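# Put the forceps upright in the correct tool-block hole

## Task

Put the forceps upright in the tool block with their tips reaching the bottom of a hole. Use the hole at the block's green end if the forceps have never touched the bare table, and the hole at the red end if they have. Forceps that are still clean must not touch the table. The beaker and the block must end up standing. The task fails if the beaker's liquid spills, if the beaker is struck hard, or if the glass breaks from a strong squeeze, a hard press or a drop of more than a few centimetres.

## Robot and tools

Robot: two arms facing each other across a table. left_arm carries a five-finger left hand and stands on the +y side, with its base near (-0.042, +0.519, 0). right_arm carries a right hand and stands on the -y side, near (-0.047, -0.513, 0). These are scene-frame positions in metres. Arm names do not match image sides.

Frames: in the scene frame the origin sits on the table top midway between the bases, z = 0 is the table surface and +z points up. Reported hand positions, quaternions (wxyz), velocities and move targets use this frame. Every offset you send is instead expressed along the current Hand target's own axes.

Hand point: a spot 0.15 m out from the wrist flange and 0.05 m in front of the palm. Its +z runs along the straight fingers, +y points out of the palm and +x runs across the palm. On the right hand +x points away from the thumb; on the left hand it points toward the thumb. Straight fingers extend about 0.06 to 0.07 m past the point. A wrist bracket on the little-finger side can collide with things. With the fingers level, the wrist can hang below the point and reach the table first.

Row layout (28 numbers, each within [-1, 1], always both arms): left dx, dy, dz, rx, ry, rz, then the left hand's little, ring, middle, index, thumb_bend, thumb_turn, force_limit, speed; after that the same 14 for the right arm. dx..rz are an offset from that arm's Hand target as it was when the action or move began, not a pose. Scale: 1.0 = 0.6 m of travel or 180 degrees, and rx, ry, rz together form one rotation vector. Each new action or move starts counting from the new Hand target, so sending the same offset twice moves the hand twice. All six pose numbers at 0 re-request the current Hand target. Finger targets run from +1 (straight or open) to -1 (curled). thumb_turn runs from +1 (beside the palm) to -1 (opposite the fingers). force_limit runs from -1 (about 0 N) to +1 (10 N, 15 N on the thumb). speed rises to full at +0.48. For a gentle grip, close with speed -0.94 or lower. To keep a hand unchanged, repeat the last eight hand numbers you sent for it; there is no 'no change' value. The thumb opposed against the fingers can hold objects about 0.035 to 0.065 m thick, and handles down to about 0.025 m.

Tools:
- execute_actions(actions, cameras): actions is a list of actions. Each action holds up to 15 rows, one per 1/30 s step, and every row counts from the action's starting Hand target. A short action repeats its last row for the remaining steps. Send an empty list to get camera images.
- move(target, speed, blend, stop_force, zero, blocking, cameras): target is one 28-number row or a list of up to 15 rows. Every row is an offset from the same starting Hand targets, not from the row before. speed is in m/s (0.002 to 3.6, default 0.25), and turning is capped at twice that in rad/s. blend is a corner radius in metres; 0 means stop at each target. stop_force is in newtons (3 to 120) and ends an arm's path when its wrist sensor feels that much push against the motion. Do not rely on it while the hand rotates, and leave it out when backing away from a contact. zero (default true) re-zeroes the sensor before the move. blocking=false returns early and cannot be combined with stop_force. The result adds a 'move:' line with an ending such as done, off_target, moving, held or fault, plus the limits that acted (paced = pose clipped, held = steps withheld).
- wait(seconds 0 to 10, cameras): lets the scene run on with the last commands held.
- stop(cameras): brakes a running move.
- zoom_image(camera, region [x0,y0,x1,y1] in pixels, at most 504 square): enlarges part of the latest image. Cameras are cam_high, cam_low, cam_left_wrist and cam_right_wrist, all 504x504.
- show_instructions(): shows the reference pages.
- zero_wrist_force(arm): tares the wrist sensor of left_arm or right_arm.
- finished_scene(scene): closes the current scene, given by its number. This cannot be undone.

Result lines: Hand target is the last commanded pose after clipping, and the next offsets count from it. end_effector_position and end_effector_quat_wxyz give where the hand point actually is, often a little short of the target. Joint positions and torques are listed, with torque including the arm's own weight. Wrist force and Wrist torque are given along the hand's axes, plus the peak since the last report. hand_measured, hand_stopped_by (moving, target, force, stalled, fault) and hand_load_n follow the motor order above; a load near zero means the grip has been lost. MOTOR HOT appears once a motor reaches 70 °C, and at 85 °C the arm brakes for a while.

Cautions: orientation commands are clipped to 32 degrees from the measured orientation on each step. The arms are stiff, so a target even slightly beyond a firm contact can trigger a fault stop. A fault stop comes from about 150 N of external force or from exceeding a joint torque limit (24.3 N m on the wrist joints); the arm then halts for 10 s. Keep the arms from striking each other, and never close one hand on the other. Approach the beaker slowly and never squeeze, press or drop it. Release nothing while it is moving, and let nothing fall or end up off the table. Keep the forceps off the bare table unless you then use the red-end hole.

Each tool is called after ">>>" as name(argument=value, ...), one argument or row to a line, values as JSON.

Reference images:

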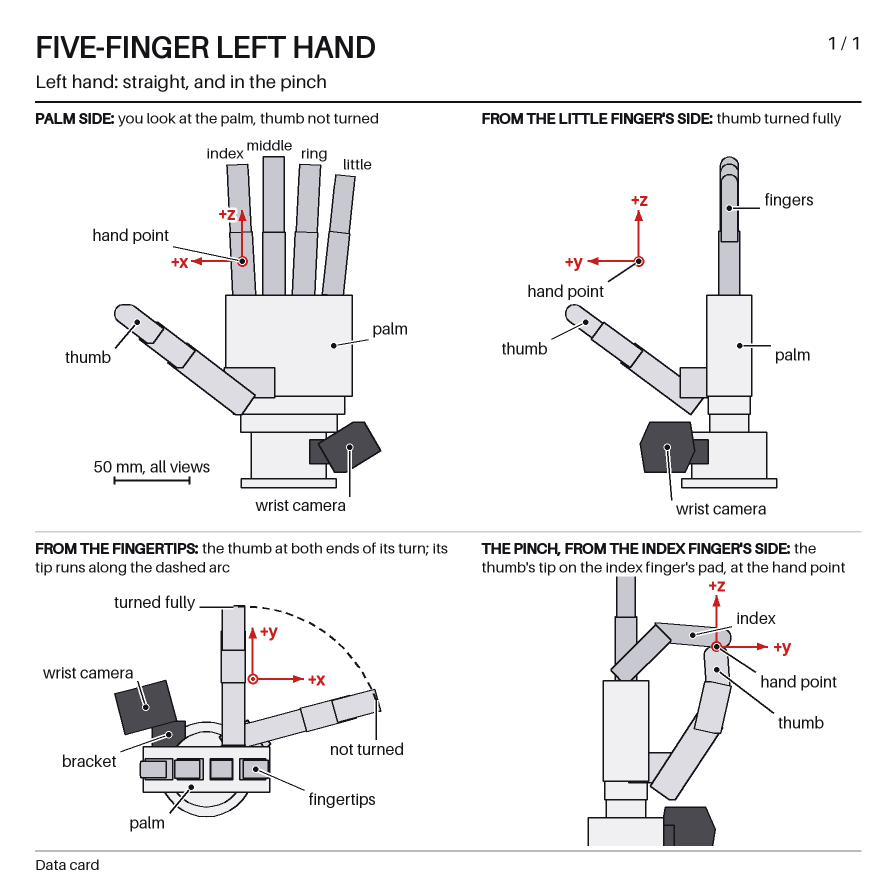

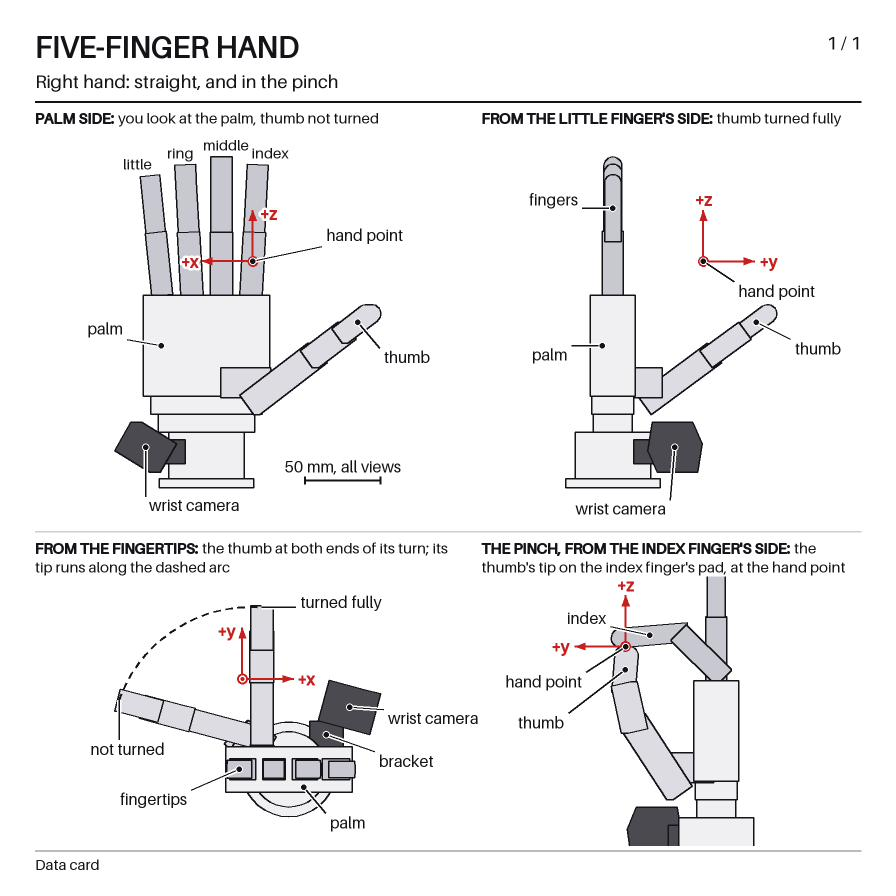

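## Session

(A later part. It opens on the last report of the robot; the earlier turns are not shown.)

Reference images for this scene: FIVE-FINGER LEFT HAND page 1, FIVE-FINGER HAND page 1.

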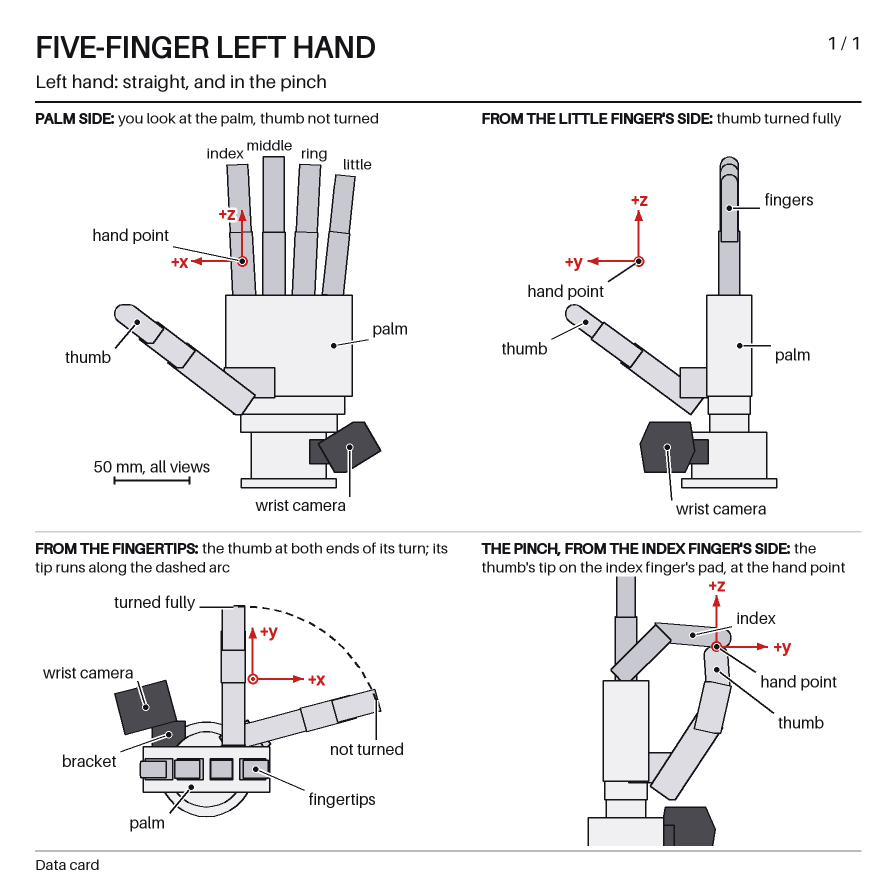

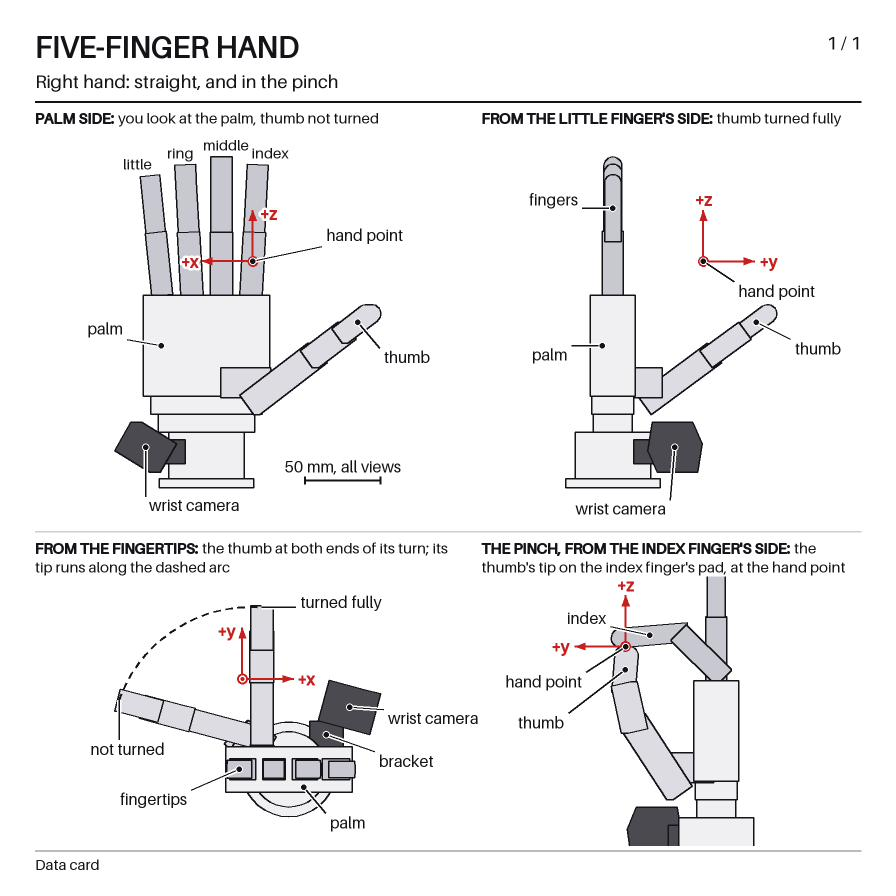

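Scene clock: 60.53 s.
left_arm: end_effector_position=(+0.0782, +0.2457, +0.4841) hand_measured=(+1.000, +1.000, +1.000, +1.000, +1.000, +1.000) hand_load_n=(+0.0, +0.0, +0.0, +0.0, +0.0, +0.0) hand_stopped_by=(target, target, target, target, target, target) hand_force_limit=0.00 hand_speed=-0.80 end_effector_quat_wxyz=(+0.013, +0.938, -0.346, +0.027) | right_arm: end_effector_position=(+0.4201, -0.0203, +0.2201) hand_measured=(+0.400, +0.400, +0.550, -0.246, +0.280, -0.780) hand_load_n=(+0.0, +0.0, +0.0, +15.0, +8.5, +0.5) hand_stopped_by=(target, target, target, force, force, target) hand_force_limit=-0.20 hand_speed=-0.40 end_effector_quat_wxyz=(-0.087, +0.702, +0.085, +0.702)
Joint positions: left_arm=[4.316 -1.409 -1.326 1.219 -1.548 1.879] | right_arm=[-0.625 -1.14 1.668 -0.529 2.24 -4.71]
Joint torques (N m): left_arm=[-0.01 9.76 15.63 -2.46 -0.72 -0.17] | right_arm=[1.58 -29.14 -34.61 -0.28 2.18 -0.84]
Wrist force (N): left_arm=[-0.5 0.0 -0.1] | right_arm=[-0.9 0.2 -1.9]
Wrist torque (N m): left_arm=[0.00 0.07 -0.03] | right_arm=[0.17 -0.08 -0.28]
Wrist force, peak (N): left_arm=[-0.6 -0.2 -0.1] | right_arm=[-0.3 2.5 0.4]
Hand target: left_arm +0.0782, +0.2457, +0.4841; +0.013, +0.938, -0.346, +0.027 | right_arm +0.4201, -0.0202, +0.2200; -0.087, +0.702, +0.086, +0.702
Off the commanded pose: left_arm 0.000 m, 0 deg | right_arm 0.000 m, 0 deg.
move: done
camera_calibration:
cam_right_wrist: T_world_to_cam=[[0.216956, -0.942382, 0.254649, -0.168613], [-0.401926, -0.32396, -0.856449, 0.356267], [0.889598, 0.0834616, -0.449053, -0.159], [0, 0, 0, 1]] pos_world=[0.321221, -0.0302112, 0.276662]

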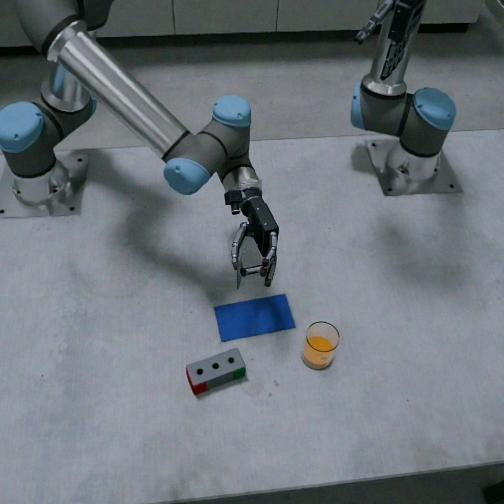

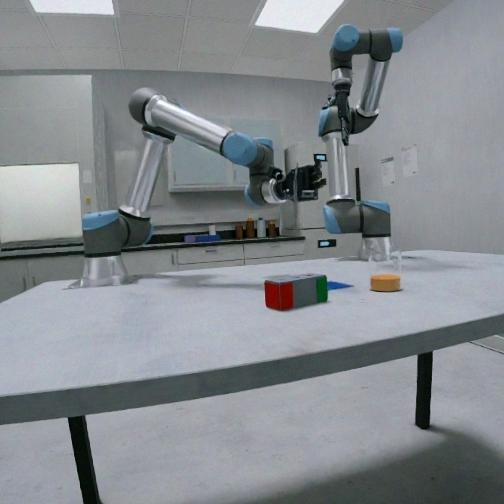

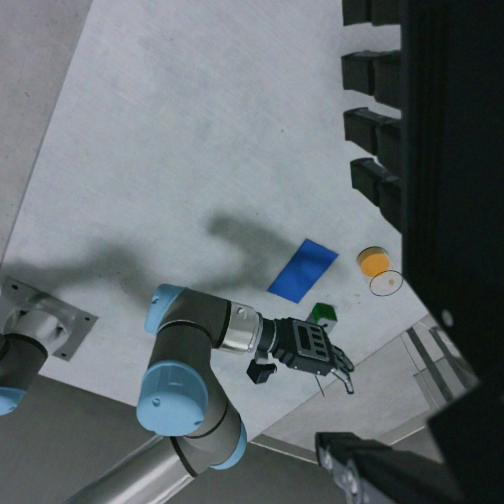

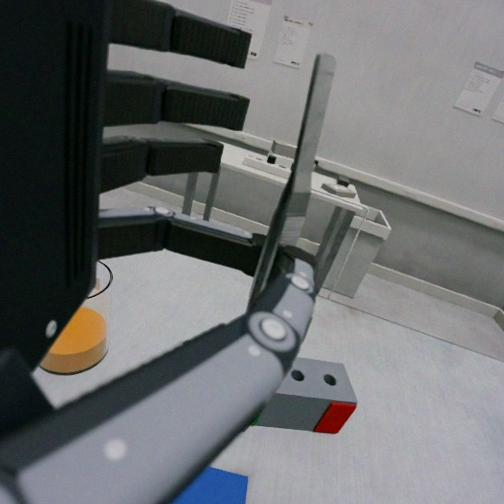

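>>> zoom_image(
  camera="cam_low",
  region=[265, 155, 345, 235],
)

>>> zoom_image(
  camera="cam_high",
  region=[215, 220, 295, 300],
)

>>> zoom_image(
  camera="cam_left_wrist",
  region=[280, 290, 380, 410],
)

>>> zoom_image(
  camera="cam_right_wrist",
  region=[240, 340, 370, 450],
)

Scaled by 6.300 from the camera's 504x504 image, which has a finer 720x720 frame.

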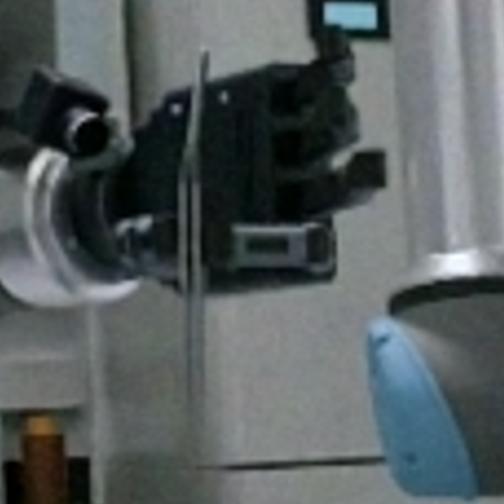

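Scaled by 6.300 from the camera's 504x504 image, which has a finer 720x720 frame.

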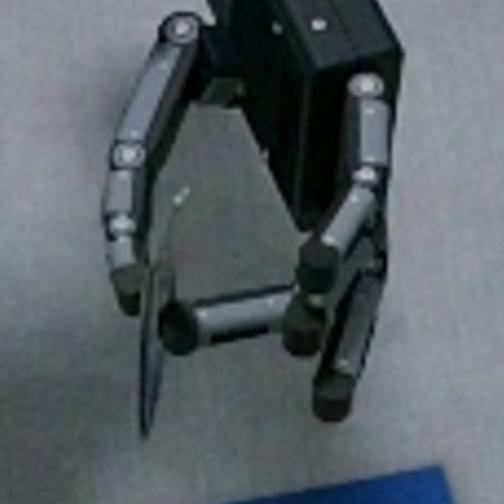

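Scaled by 4.200 from the camera's 504x504 image, which has a finer 720x720 frame.

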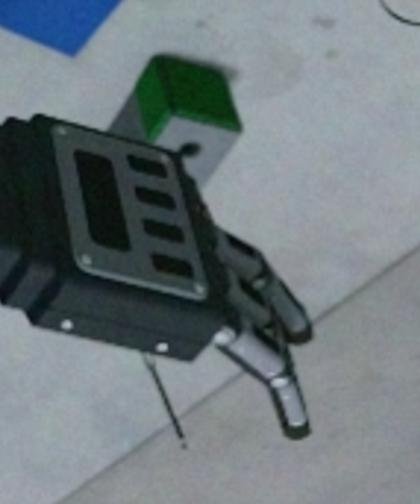

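Scaled by 3.877 from the camera's 504x504 image, which has a finer 720x720 frame.

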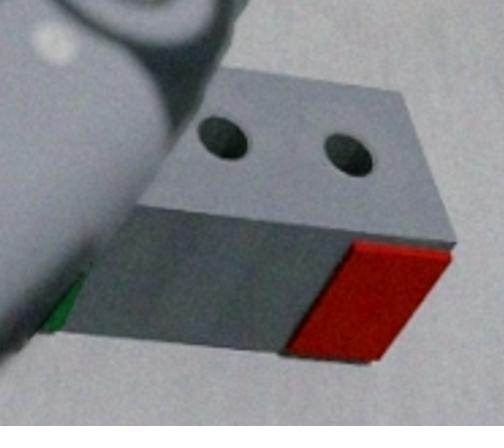

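>>> move(
  target=[
    [0,0,0,0,0,0,1,1,1,1,1,1,0,-0.8,-0.0333,0.0948,0.1927,0,0.006,0.0243,0.4,0.4,0.55,-0.3,0.26,-0.78,-0.2,-0.4],
    [0,0,0,0,0,0,1,1,1,1,1,1,0,-0.8,-0.125,0.0948,0.1927,0,0.006,0.0243,0.4,0.4,0.55,-0.3,0.26,-0.78,-0.2,-0.4],
  ],
  speed=0.12,
  blend=0.02,
  cameras=["all"],
)

>>> zoom_image(
  camera="cam_high",
  region=[170, 270, 290, 410],
)

>>> zoom_image(
  camera="cam_low",
  region=[250, 190, 370, 320],
)

>>> zoom_image(
  camera="cam_left_wrist",
  region=[270, 220, 420, 370],
)

>>> zoom_image(
  camera="cam_right_wrist",
  region=[180, 220, 380, 420],
)

Scene clock: 64.97 s.
left_arm: end_effector_position=(+0.0782, +0.2457, +0.4841) hand_measured=(+1.000, +1.000, +1.000, +1.000, +1.000, +1.000) hand_load_n=(+0.0, +0.0, +0.0, +0.0, +0.0, +0.0) hand_stopped_by=(target, target, target, target, target, target) hand_force_limit=0.00 hand_speed=-0.80 end_effector_quat_wxyz=(+0.013, +0.938, -0.346, +0.027) | right_arm: end_effector_position=(+0.5459, -0.0473, +0.1447) hand_measured=(+0.400, +0.400, +0.550, -0.246, +0.280, -0.780) hand_load_n=(+0.0, +0.0, +0.0, +15.0, +8.5, +0.0) hand_stopped_by=(target, target, target, force, force, target) hand_force_limit=-0.20 hand_speed=-0.40 end_effector_quat_wxyz=(-0.114, +0.698, +0.058, +0.704)
Joint positions: left_arm=[4.316 -1.409 -1.326 1.219 -1.548 1.879] | right_arm=[-0.833 -0.97 1.621 -0.672 2.032 -4.644]
Joint torques (N m): left_arm=[0.81 8.68 15.25 -2.43 -0.71 -0.4] | right_arm=[13.53 -59.42 -33.01 -0.85 1.92 -2.42]
Wrist force (N): left_arm=[-0.3 0.0 0.0] | right_arm=[-0.7 0.3 -1.9]
Wrist torque (N m): left_arm=[0.00 0.04 -0.01] | right_arm=[0.20 -0.11 -0.24]
Wrist force, peak (N): left_arm=[-0.5 -0.4 0.3] | right_arm=[-2.0 0.4 -2.1]
Hand target: left_arm +0.0782, +0.2457, +0.4841; +0.013, +0.938, -0.346, +0.027 | right_arm +0.5460, -0.0473, +0.1449; -0.114, +0.698, +0.058, +0.704
Off the commanded pose: left_arm 0.000 m, 0 deg | right_arm 0.000 m, 0 deg.
move: done
camera_calibration:
cam_right_wrist: T_world_to_cam=[[0.217064, -0.959374, 0.180233, -0.192369], [-0.402321, -0.256148, -0.878935, 0.340276], [0.889394, 0.118274, -0.441577, -0.301852], [0, 0, 0, 1]] pos_world=[0.447122, -0.0616918, 0.200461]

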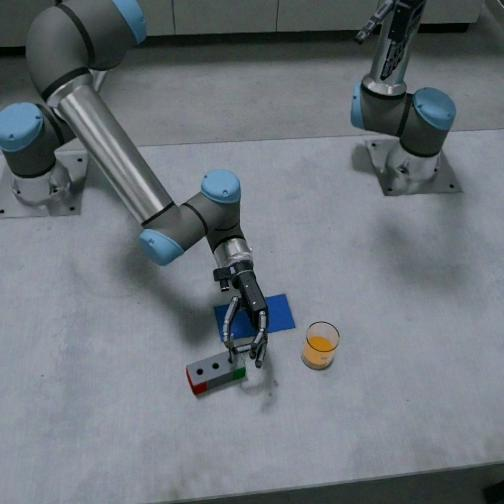

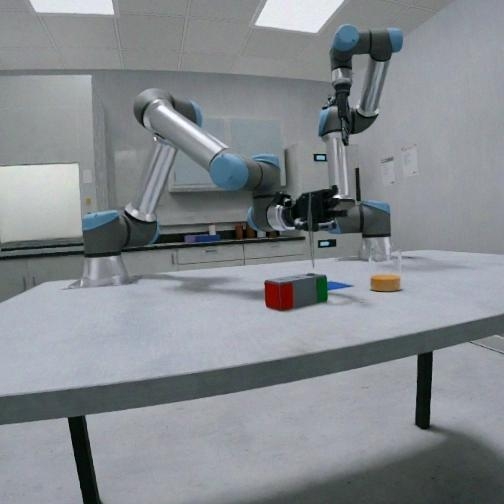

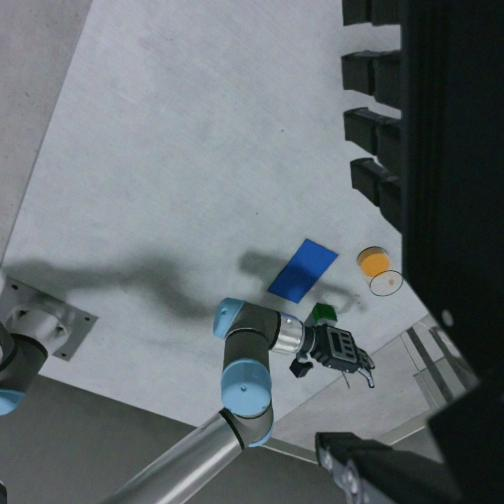

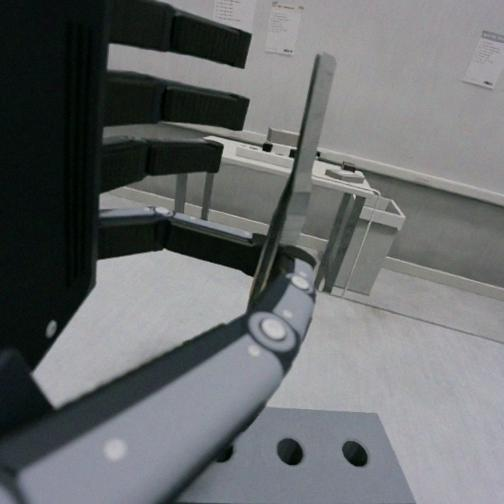

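Scaled by 3.600 from the camera's 504x504 image, which has a finer 720x720 frame.

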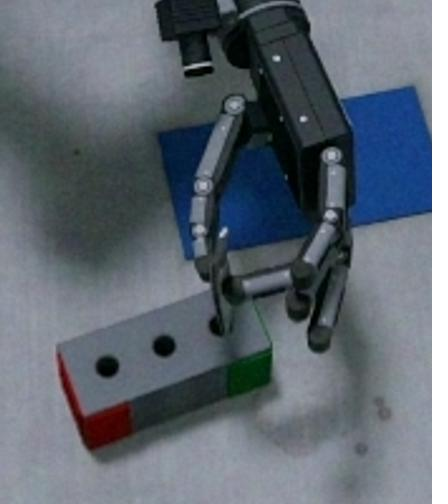

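Scaled by 3.877 from the camera's 504x504 image, which has a finer 720x720 frame.

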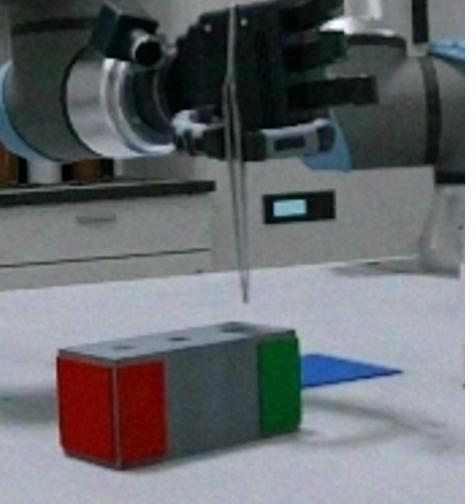

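Scaled by 3.360 from the camera's 504x504 image, which has a finer 720x720 frame.

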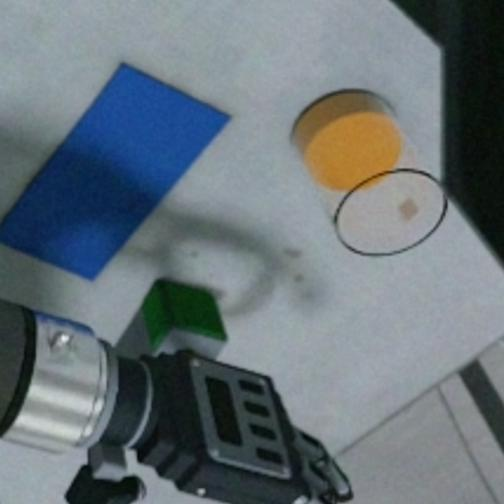

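Scaled by 2.520 from the camera's 504x504 image, which has a finer 720x720 frame.

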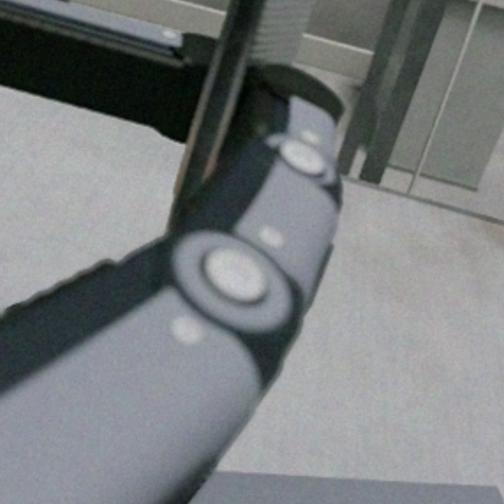

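>>> zoom_image(
  camera="cam_high",
  region=[205, 325, 255, 385],
)

>>> zoom_image(
  camera="cam_low",
  region=[285, 225, 345, 295],
)

>>> zoom_image(
  camera="cam_right_wrist",
  region=[180, 380, 430, 504],
)

Scaled by 8.400 from the camera's 504x504 image, which has a finer 720x720 frame.

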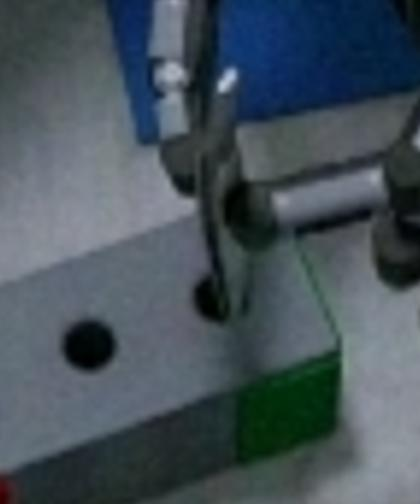

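Scaled by 7.200 from the camera's 504x504 image, which has a finer 720x720 frame.

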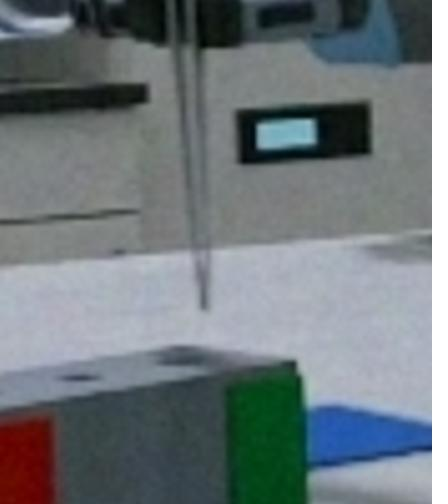

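Scaled by 2.016 from the camera's 504x504 image, which has a finer 720x720 frame.

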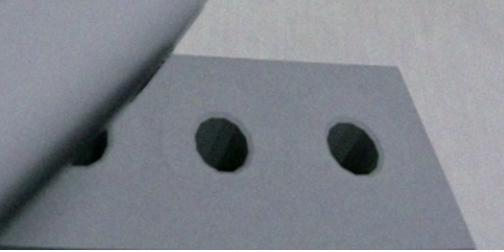

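>>> move(
  target=[0,0,0,0,0,0,1,1,1,1,1,1,0,-0.8,-0.0098,-0.0005,-0.017,0,0,0,0.4,0.4,0.55,-0.3,0.26,-0.78,-0.2,-0.4],
  speed=0.03,
  cameras=["cam_high","cam_low","cam_right_wrist"],
)

>>> zoom_image(
  camera="cam_high",
  region=[205, 325, 255, 385],
)

>>> zoom_image(
  camera="cam_low",
  region=[285, 225, 345, 295],
)

Scene clock: 66.97 s.
left_arm: end_effector_position=(+0.0782, +0.2457, +0.4841) hand_measured=(+1.000, +1.000, +1.000, +1.000, +1.000, +1.000) hand_load_n=(+0.0, +0.0, +0.0, +0.0, +0.0, +0.0) hand_stopped_by=(target, target, target, target, target, target) hand_force_limit=0.00 hand_speed=-0.80 end_effector_quat_wxyz=(+0.013, +0.938, -0.346, +0.027) | right_arm: end_effector_position=(+0.5358, -0.0490, +0.1387) hand_measured=(+0.400, +0.400, +0.550, -0.246, +0.280, -0.780) hand_load_n=(+0.0, +0.0, +0.0, +15.0, +8.5, +0.0) hand_stopped_by=(target, target, target, force, force, target) hand_force_limit=-0.20 hand_speed=-0.40 end_effector_quat_wxyz=(-0.114, +0.698, +0.058, +0.704)
Joint positions: left_arm=[4.316 -1.409 -1.326 1.219 -1.548 1.879] | right_arm=[-0.824 -0.975 1.65 -0.696 2.041 -4.644]
Joint torques (N m): left_arm=[0.8 8.88 16.25 -2.4 -0.85 0.03] | right_arm=[-1.93 -52.55 -32.45 0.12 -0.57 -2.28]
Wrist force (N): left_arm=[-0.4 0.1 0.1] | right_arm=[-0.7 0.4 -2.1]
Wrist torque (N m): left_arm=[0.00 0.07 -0.02] | right_arm=[0.21 -0.11 -0.17]
Wrist force, peak (N): left_arm=[-0.4 0.2 0.3] | right_arm=[-0.9 0.2 -2.2]
Hand target: left_arm +0.0782, +0.2457, +0.4841; +0.013, +0.938, -0.346, +0.027 | right_arm +0.5360, -0.0490, +0.1388; -0.114, +0.698, +0.058, +0.704
Off the commanded pose: left_arm 0.000 m, 0 deg | right_arm 0.000 m, 0 deg.
move: done
camera_calibration:
cam_right_wrist: T_world_to_cam=[[0.217039, -0.959416, 0.180041, -0.190585], [-0.402182, -0.255944, -0.879058, 0.330505], [0.889462, 0.118381, -0.44141, -0.295385], [0, 0, 0, 1]] pos_world=[0.437021, -0.0632923, 0.19446]
Images, in order (width x height): cam_high 504x504, cam_low 504x504, cam_right_wrist 504x504.

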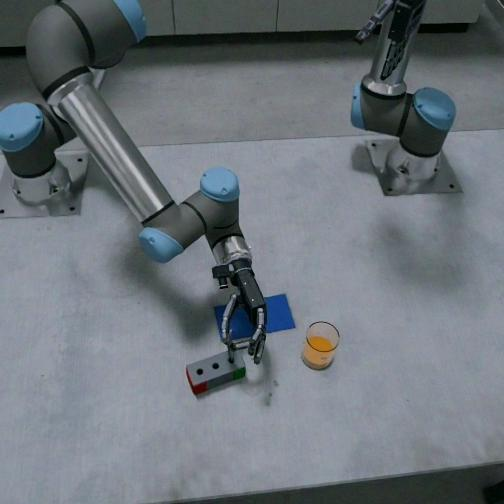

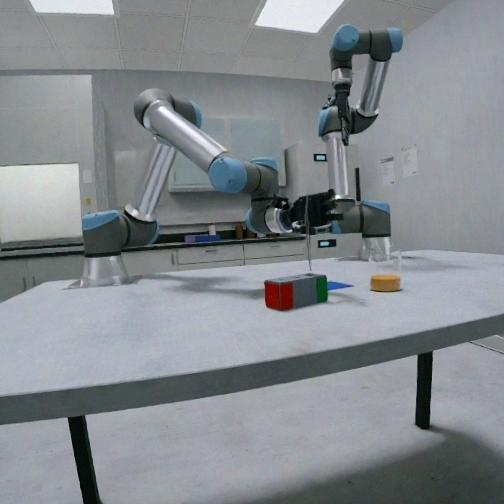

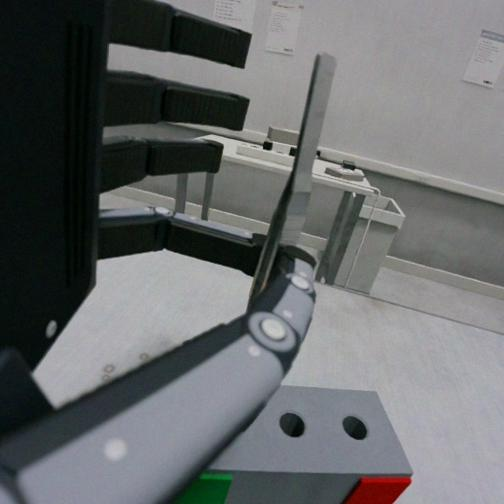

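Scaled by 8.400 from the camera's 504x504 image, which has a finer 720x720 frame.

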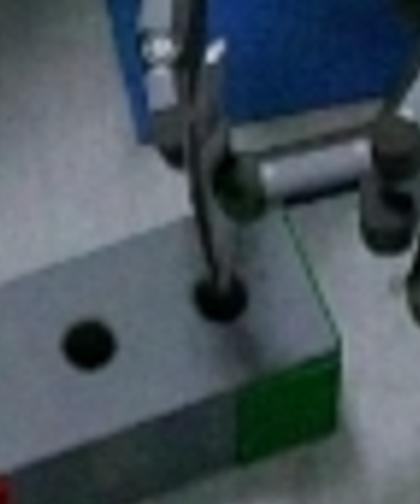

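Scaled by 7.200 from the camera's 504x504 image, which has a finer 720x720 frame.

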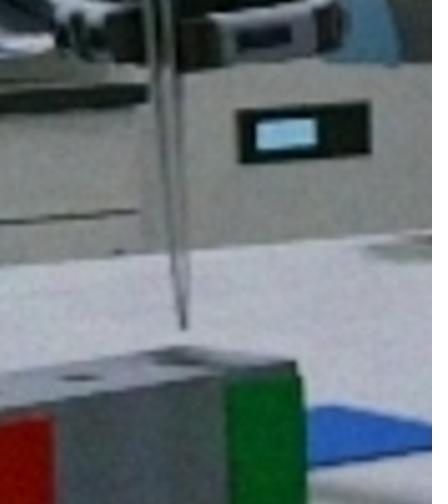

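>>> move(
  target=[0,0,0,0,0,0,1,1,1,1,1,1,0,-0.8,-0.0963,0.0075,-0.0018,0,0,0,0.4,0.4,0.55,-0.3,0.26,-0.78,-0.2,-0.4],
  speed=0.015,
  stop_force=4,
  cameras=["cam_high","cam_low","cam_right_wrist"],
)

>>> zoom_image(
  camera="cam_high",
  region=[205, 325, 255, 385],
)

>>> zoom_image(
  camera="cam_low",
  region=[285, 225, 345, 295],
)

Scene clock: 72.40 s.
left_arm: end_effector_position=(+0.0782, +0.2457, +0.4841) hand_measured=(+1.000, +1.000, +1.000, +1.000, +1.000, +1.000) hand_load_n=(-0.5, +0.0, +0.0, +0.0, +0.0, +0.0) hand_stopped_by=(target, target, target, target, target, target) hand_force_limit=0.00 hand_speed=-0.80 end_effector_quat_wxyz=(+0.013, +0.938, -0.346, +0.027) | right_arm: end_effector_position=(+0.5360, -0.0490, +0.0842) hand_measured=(+0.400, +0.400, +0.550, -0.246, +0.280, -0.780) hand_load_n=(+0.0, +0.0, +0.0, +14.0, +8.5, -2.0) hand_stopped_by=(target, target, target, force, force, target) hand_force_limit=-0.20 hand_speed=-0.40 end_effector_quat_wxyz=(-0.114, +0.698, +0.058, +0.704)
Joint positions: left_arm=[4.316 -1.409 -1.326 1.219 -1.548 1.879] | right_arm=[-0.824 -0.889 1.676 -0.808 2.041 -4.644]
Joint torques (N m): left_arm=[0.71 8.12 15.67 -2.43 -0.81 -0.06] | right_arm=[1.59 -61.55 -30.01 -2.6 1.01 -0.08]
Wrist force (N): left_arm=[-0.1 0.0 0.0] | right_arm=[-0.8 0.2 -2.2]
Wrist torque (N m): left_arm=[0.00 0.02 0.00] | right_arm=[0.19 -0.08 -0.17]
Wrist force, peak (N): left_arm=[-0.7 -0.2 0.0] | right_arm=[6.2 -1.1 -2.9]
Hand target: left_arm +0.0782, +0.2457, +0.4841; +0.013, +0.938, -0.346, +0.027 | right_arm +0.5360, -0.0490, +0.0842; -0.114, +0.698, +0.058, +0.704 (not the last commanded pose)
Off the commanded pose: left_arm 0.000 m, 0 deg | right_arm 0.003 m, 0 deg.
move: contact (right_arm)
camera_calibration:
cam_right_wrist: T_world_to_cam=[[0.217091, -0.959409, 0.180019, -0.180814], [-0.402044, -0.255928, -0.879125, 0.282586], [0.889512, 0.118475, -0.441284, -0.319564], [0, 0, 0, 1]] pos_world=[0.437121, -0.0632924, 0.13996]
Images, in order (width x height): cam_high 504x504, cam_low 504x504, cam_right_wrist 504x504.

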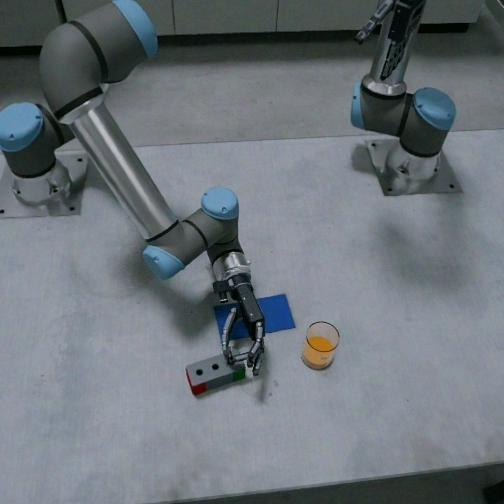

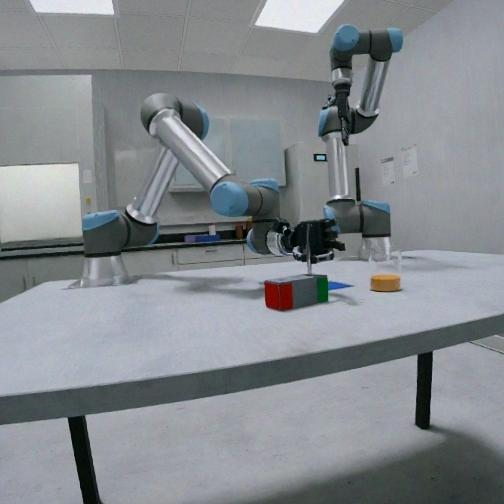

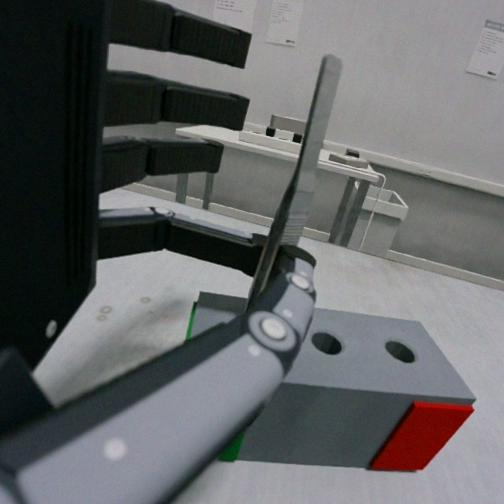

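Scaled by 8.400 from the camera's 504x504 image, which has a finer 720x720 frame.

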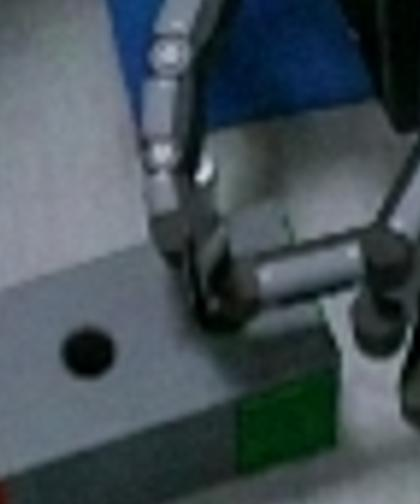

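Scaled by 7.200 from the camera's 504x504 image, which has a finer 720x720 frame.

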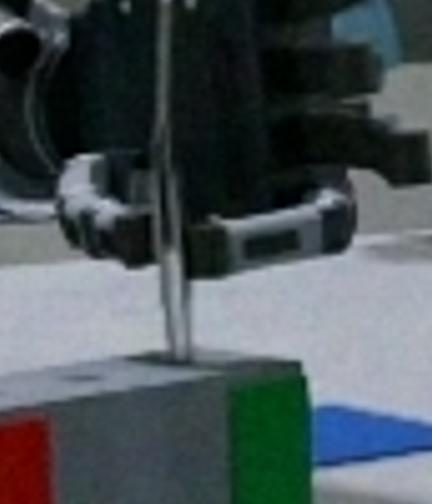

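>>> move(
  target=[0,0,0,0,0,0,1,1,1,1,1,1,0,-0.8,0,0,0,0,0,0,0.4,0.4,0.55,-0.12,0.38,-0.78,-0.2,-0.94],
  cameras=["cam_high","cam_low","cam_right_wrist"],
)

>>> zoom_image(
  camera="cam_high",
  region=[205, 325, 255, 385],
)

>>> zoom_image(
  camera="cam_low",
  region=[285, 225, 345, 295],
)

>>> zoom_image(
  camera="cam_right_wrist",
  region=[180, 220, 380, 370],
)

Scene clock: 74.67 s.
left_arm: end_effector_position=(+0.0782, +0.2457, +0.4841) hand_measured=(+1.000, +1.000, +1.000, +1.000, +1.000, +1.000) hand_load_n=(+0.5, +0.0, +0.0, +0.0, +0.0, +0.0) hand_stopped_by=(target, target, target, target, target, target) hand_force_limit=0.00 hand_speed=-0.80 end_effector_quat_wxyz=(+0.013, +0.938, -0.346, +0.027) | right_arm: end_effector_position=(+0.5360, -0.0490, +0.0842) hand_measured=(+0.400, +0.400, +0.550, -0.120, +0.380, -0.780) hand_load_n=(+0.0, +0.0, +0.0, +0.0, +0.0, +0.0) hand_stopped_by=(target, target, target, target, target, target) hand_force_limit=-0.20 hand_speed=-0.94 end_effector_quat_wxyz=(-0.114, +0.698, +0.058, +0.704)
Joint positions: left_arm=[4.316 -1.409 -1.326 1.219 -1.548 1.879] | right_arm=[-0.824 -0.889 1.676 -0.808 2.041 -4.644]
Joint torques (N m): left_arm=[0.19 9.73 15.3 -2.43 -0.68 -0.09] | right_arm=[1.02 -59.38 -28.66 -2.58 0.86 -0.17]
Wrist force (N): left_arm=[-0.3 0.1 -0.1] | right_arm=[-0.6 0.2 -2.1]
Wrist torque (N m): left_arm=[0.02 0.03 -0.02] | right_arm=[0.19 -0.08 -0.17]
Wrist force, peak (N): left_arm=[-0.6 0.1 -0.1] | right_arm=[-0.7 0.2 -2.4]
Hand target: left_arm +0.0782, +0.2457, +0.4841; +0.013, +0.938, -0.346, +0.027 | right_arm +0.5360, -0.0490, +0.0842; -0.114, +0.698, +0.058, +0.704
Off the commanded pose: left_arm 0.000 m, 0 deg | right_arm 0.000 m, 0 deg.
move: done
camera_calibration:
cam_right_wrist: T_world_to_cam=[[0.217091, -0.959409, 0.180019, -0.180814], [-0.402044, -0.255928, -0.879125, 0.282586], [0.889512, 0.118475, -0.441284, -0.319564], [0, 0, 0, 1]] pos_world=[0.437121, -0.0632924, 0.13996]
Images, in order (width x height): cam_high 504x504, cam_low 504x504, cam_right_wrist 504x504.

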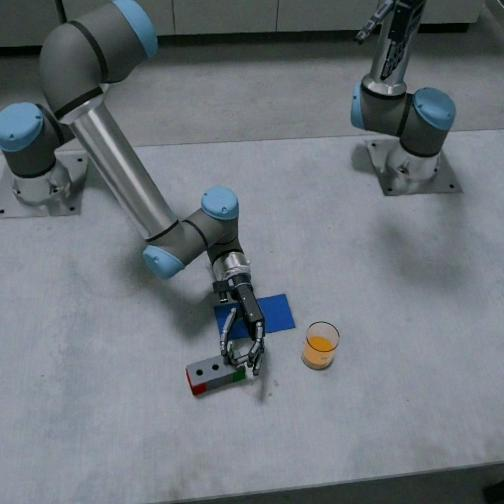

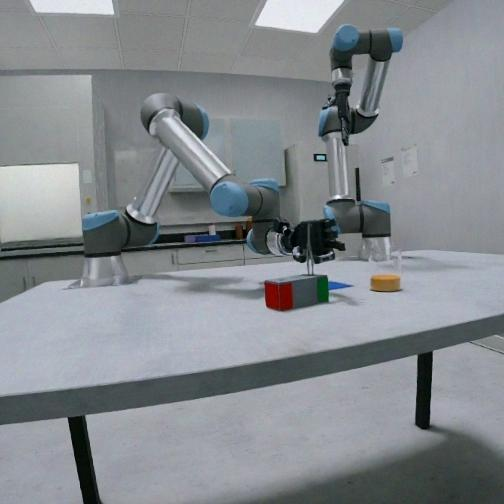

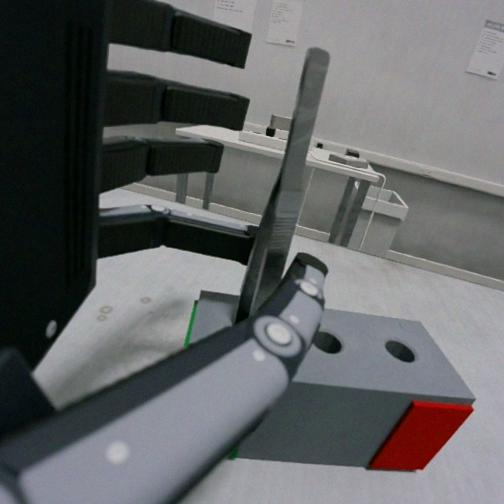

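Scaled by 8.400 from the camera's 504x504 image, which has a finer 720x720 frame.

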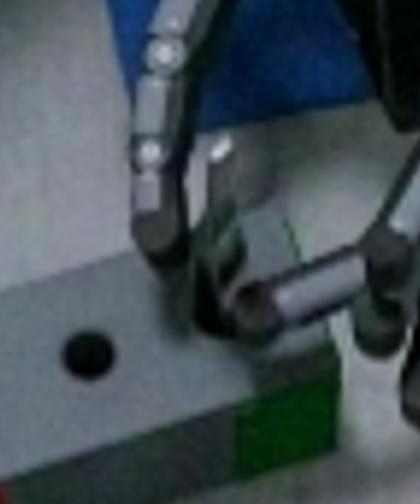

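Scaled by 7.200 from the camera's 504x504 image, which has a finer 720x720 frame.

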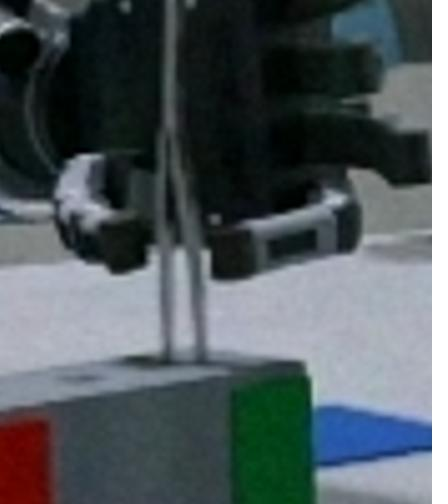

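Scaled by 2.520 from the camera's 504x504 image, which has a finer 720x720 frame.

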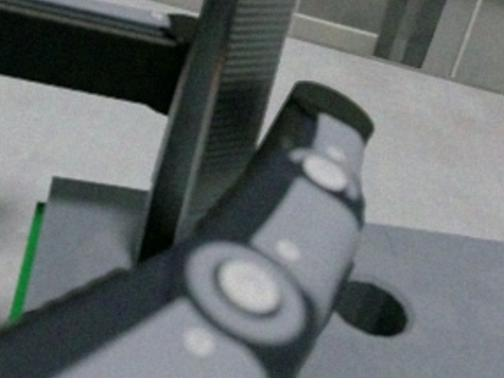

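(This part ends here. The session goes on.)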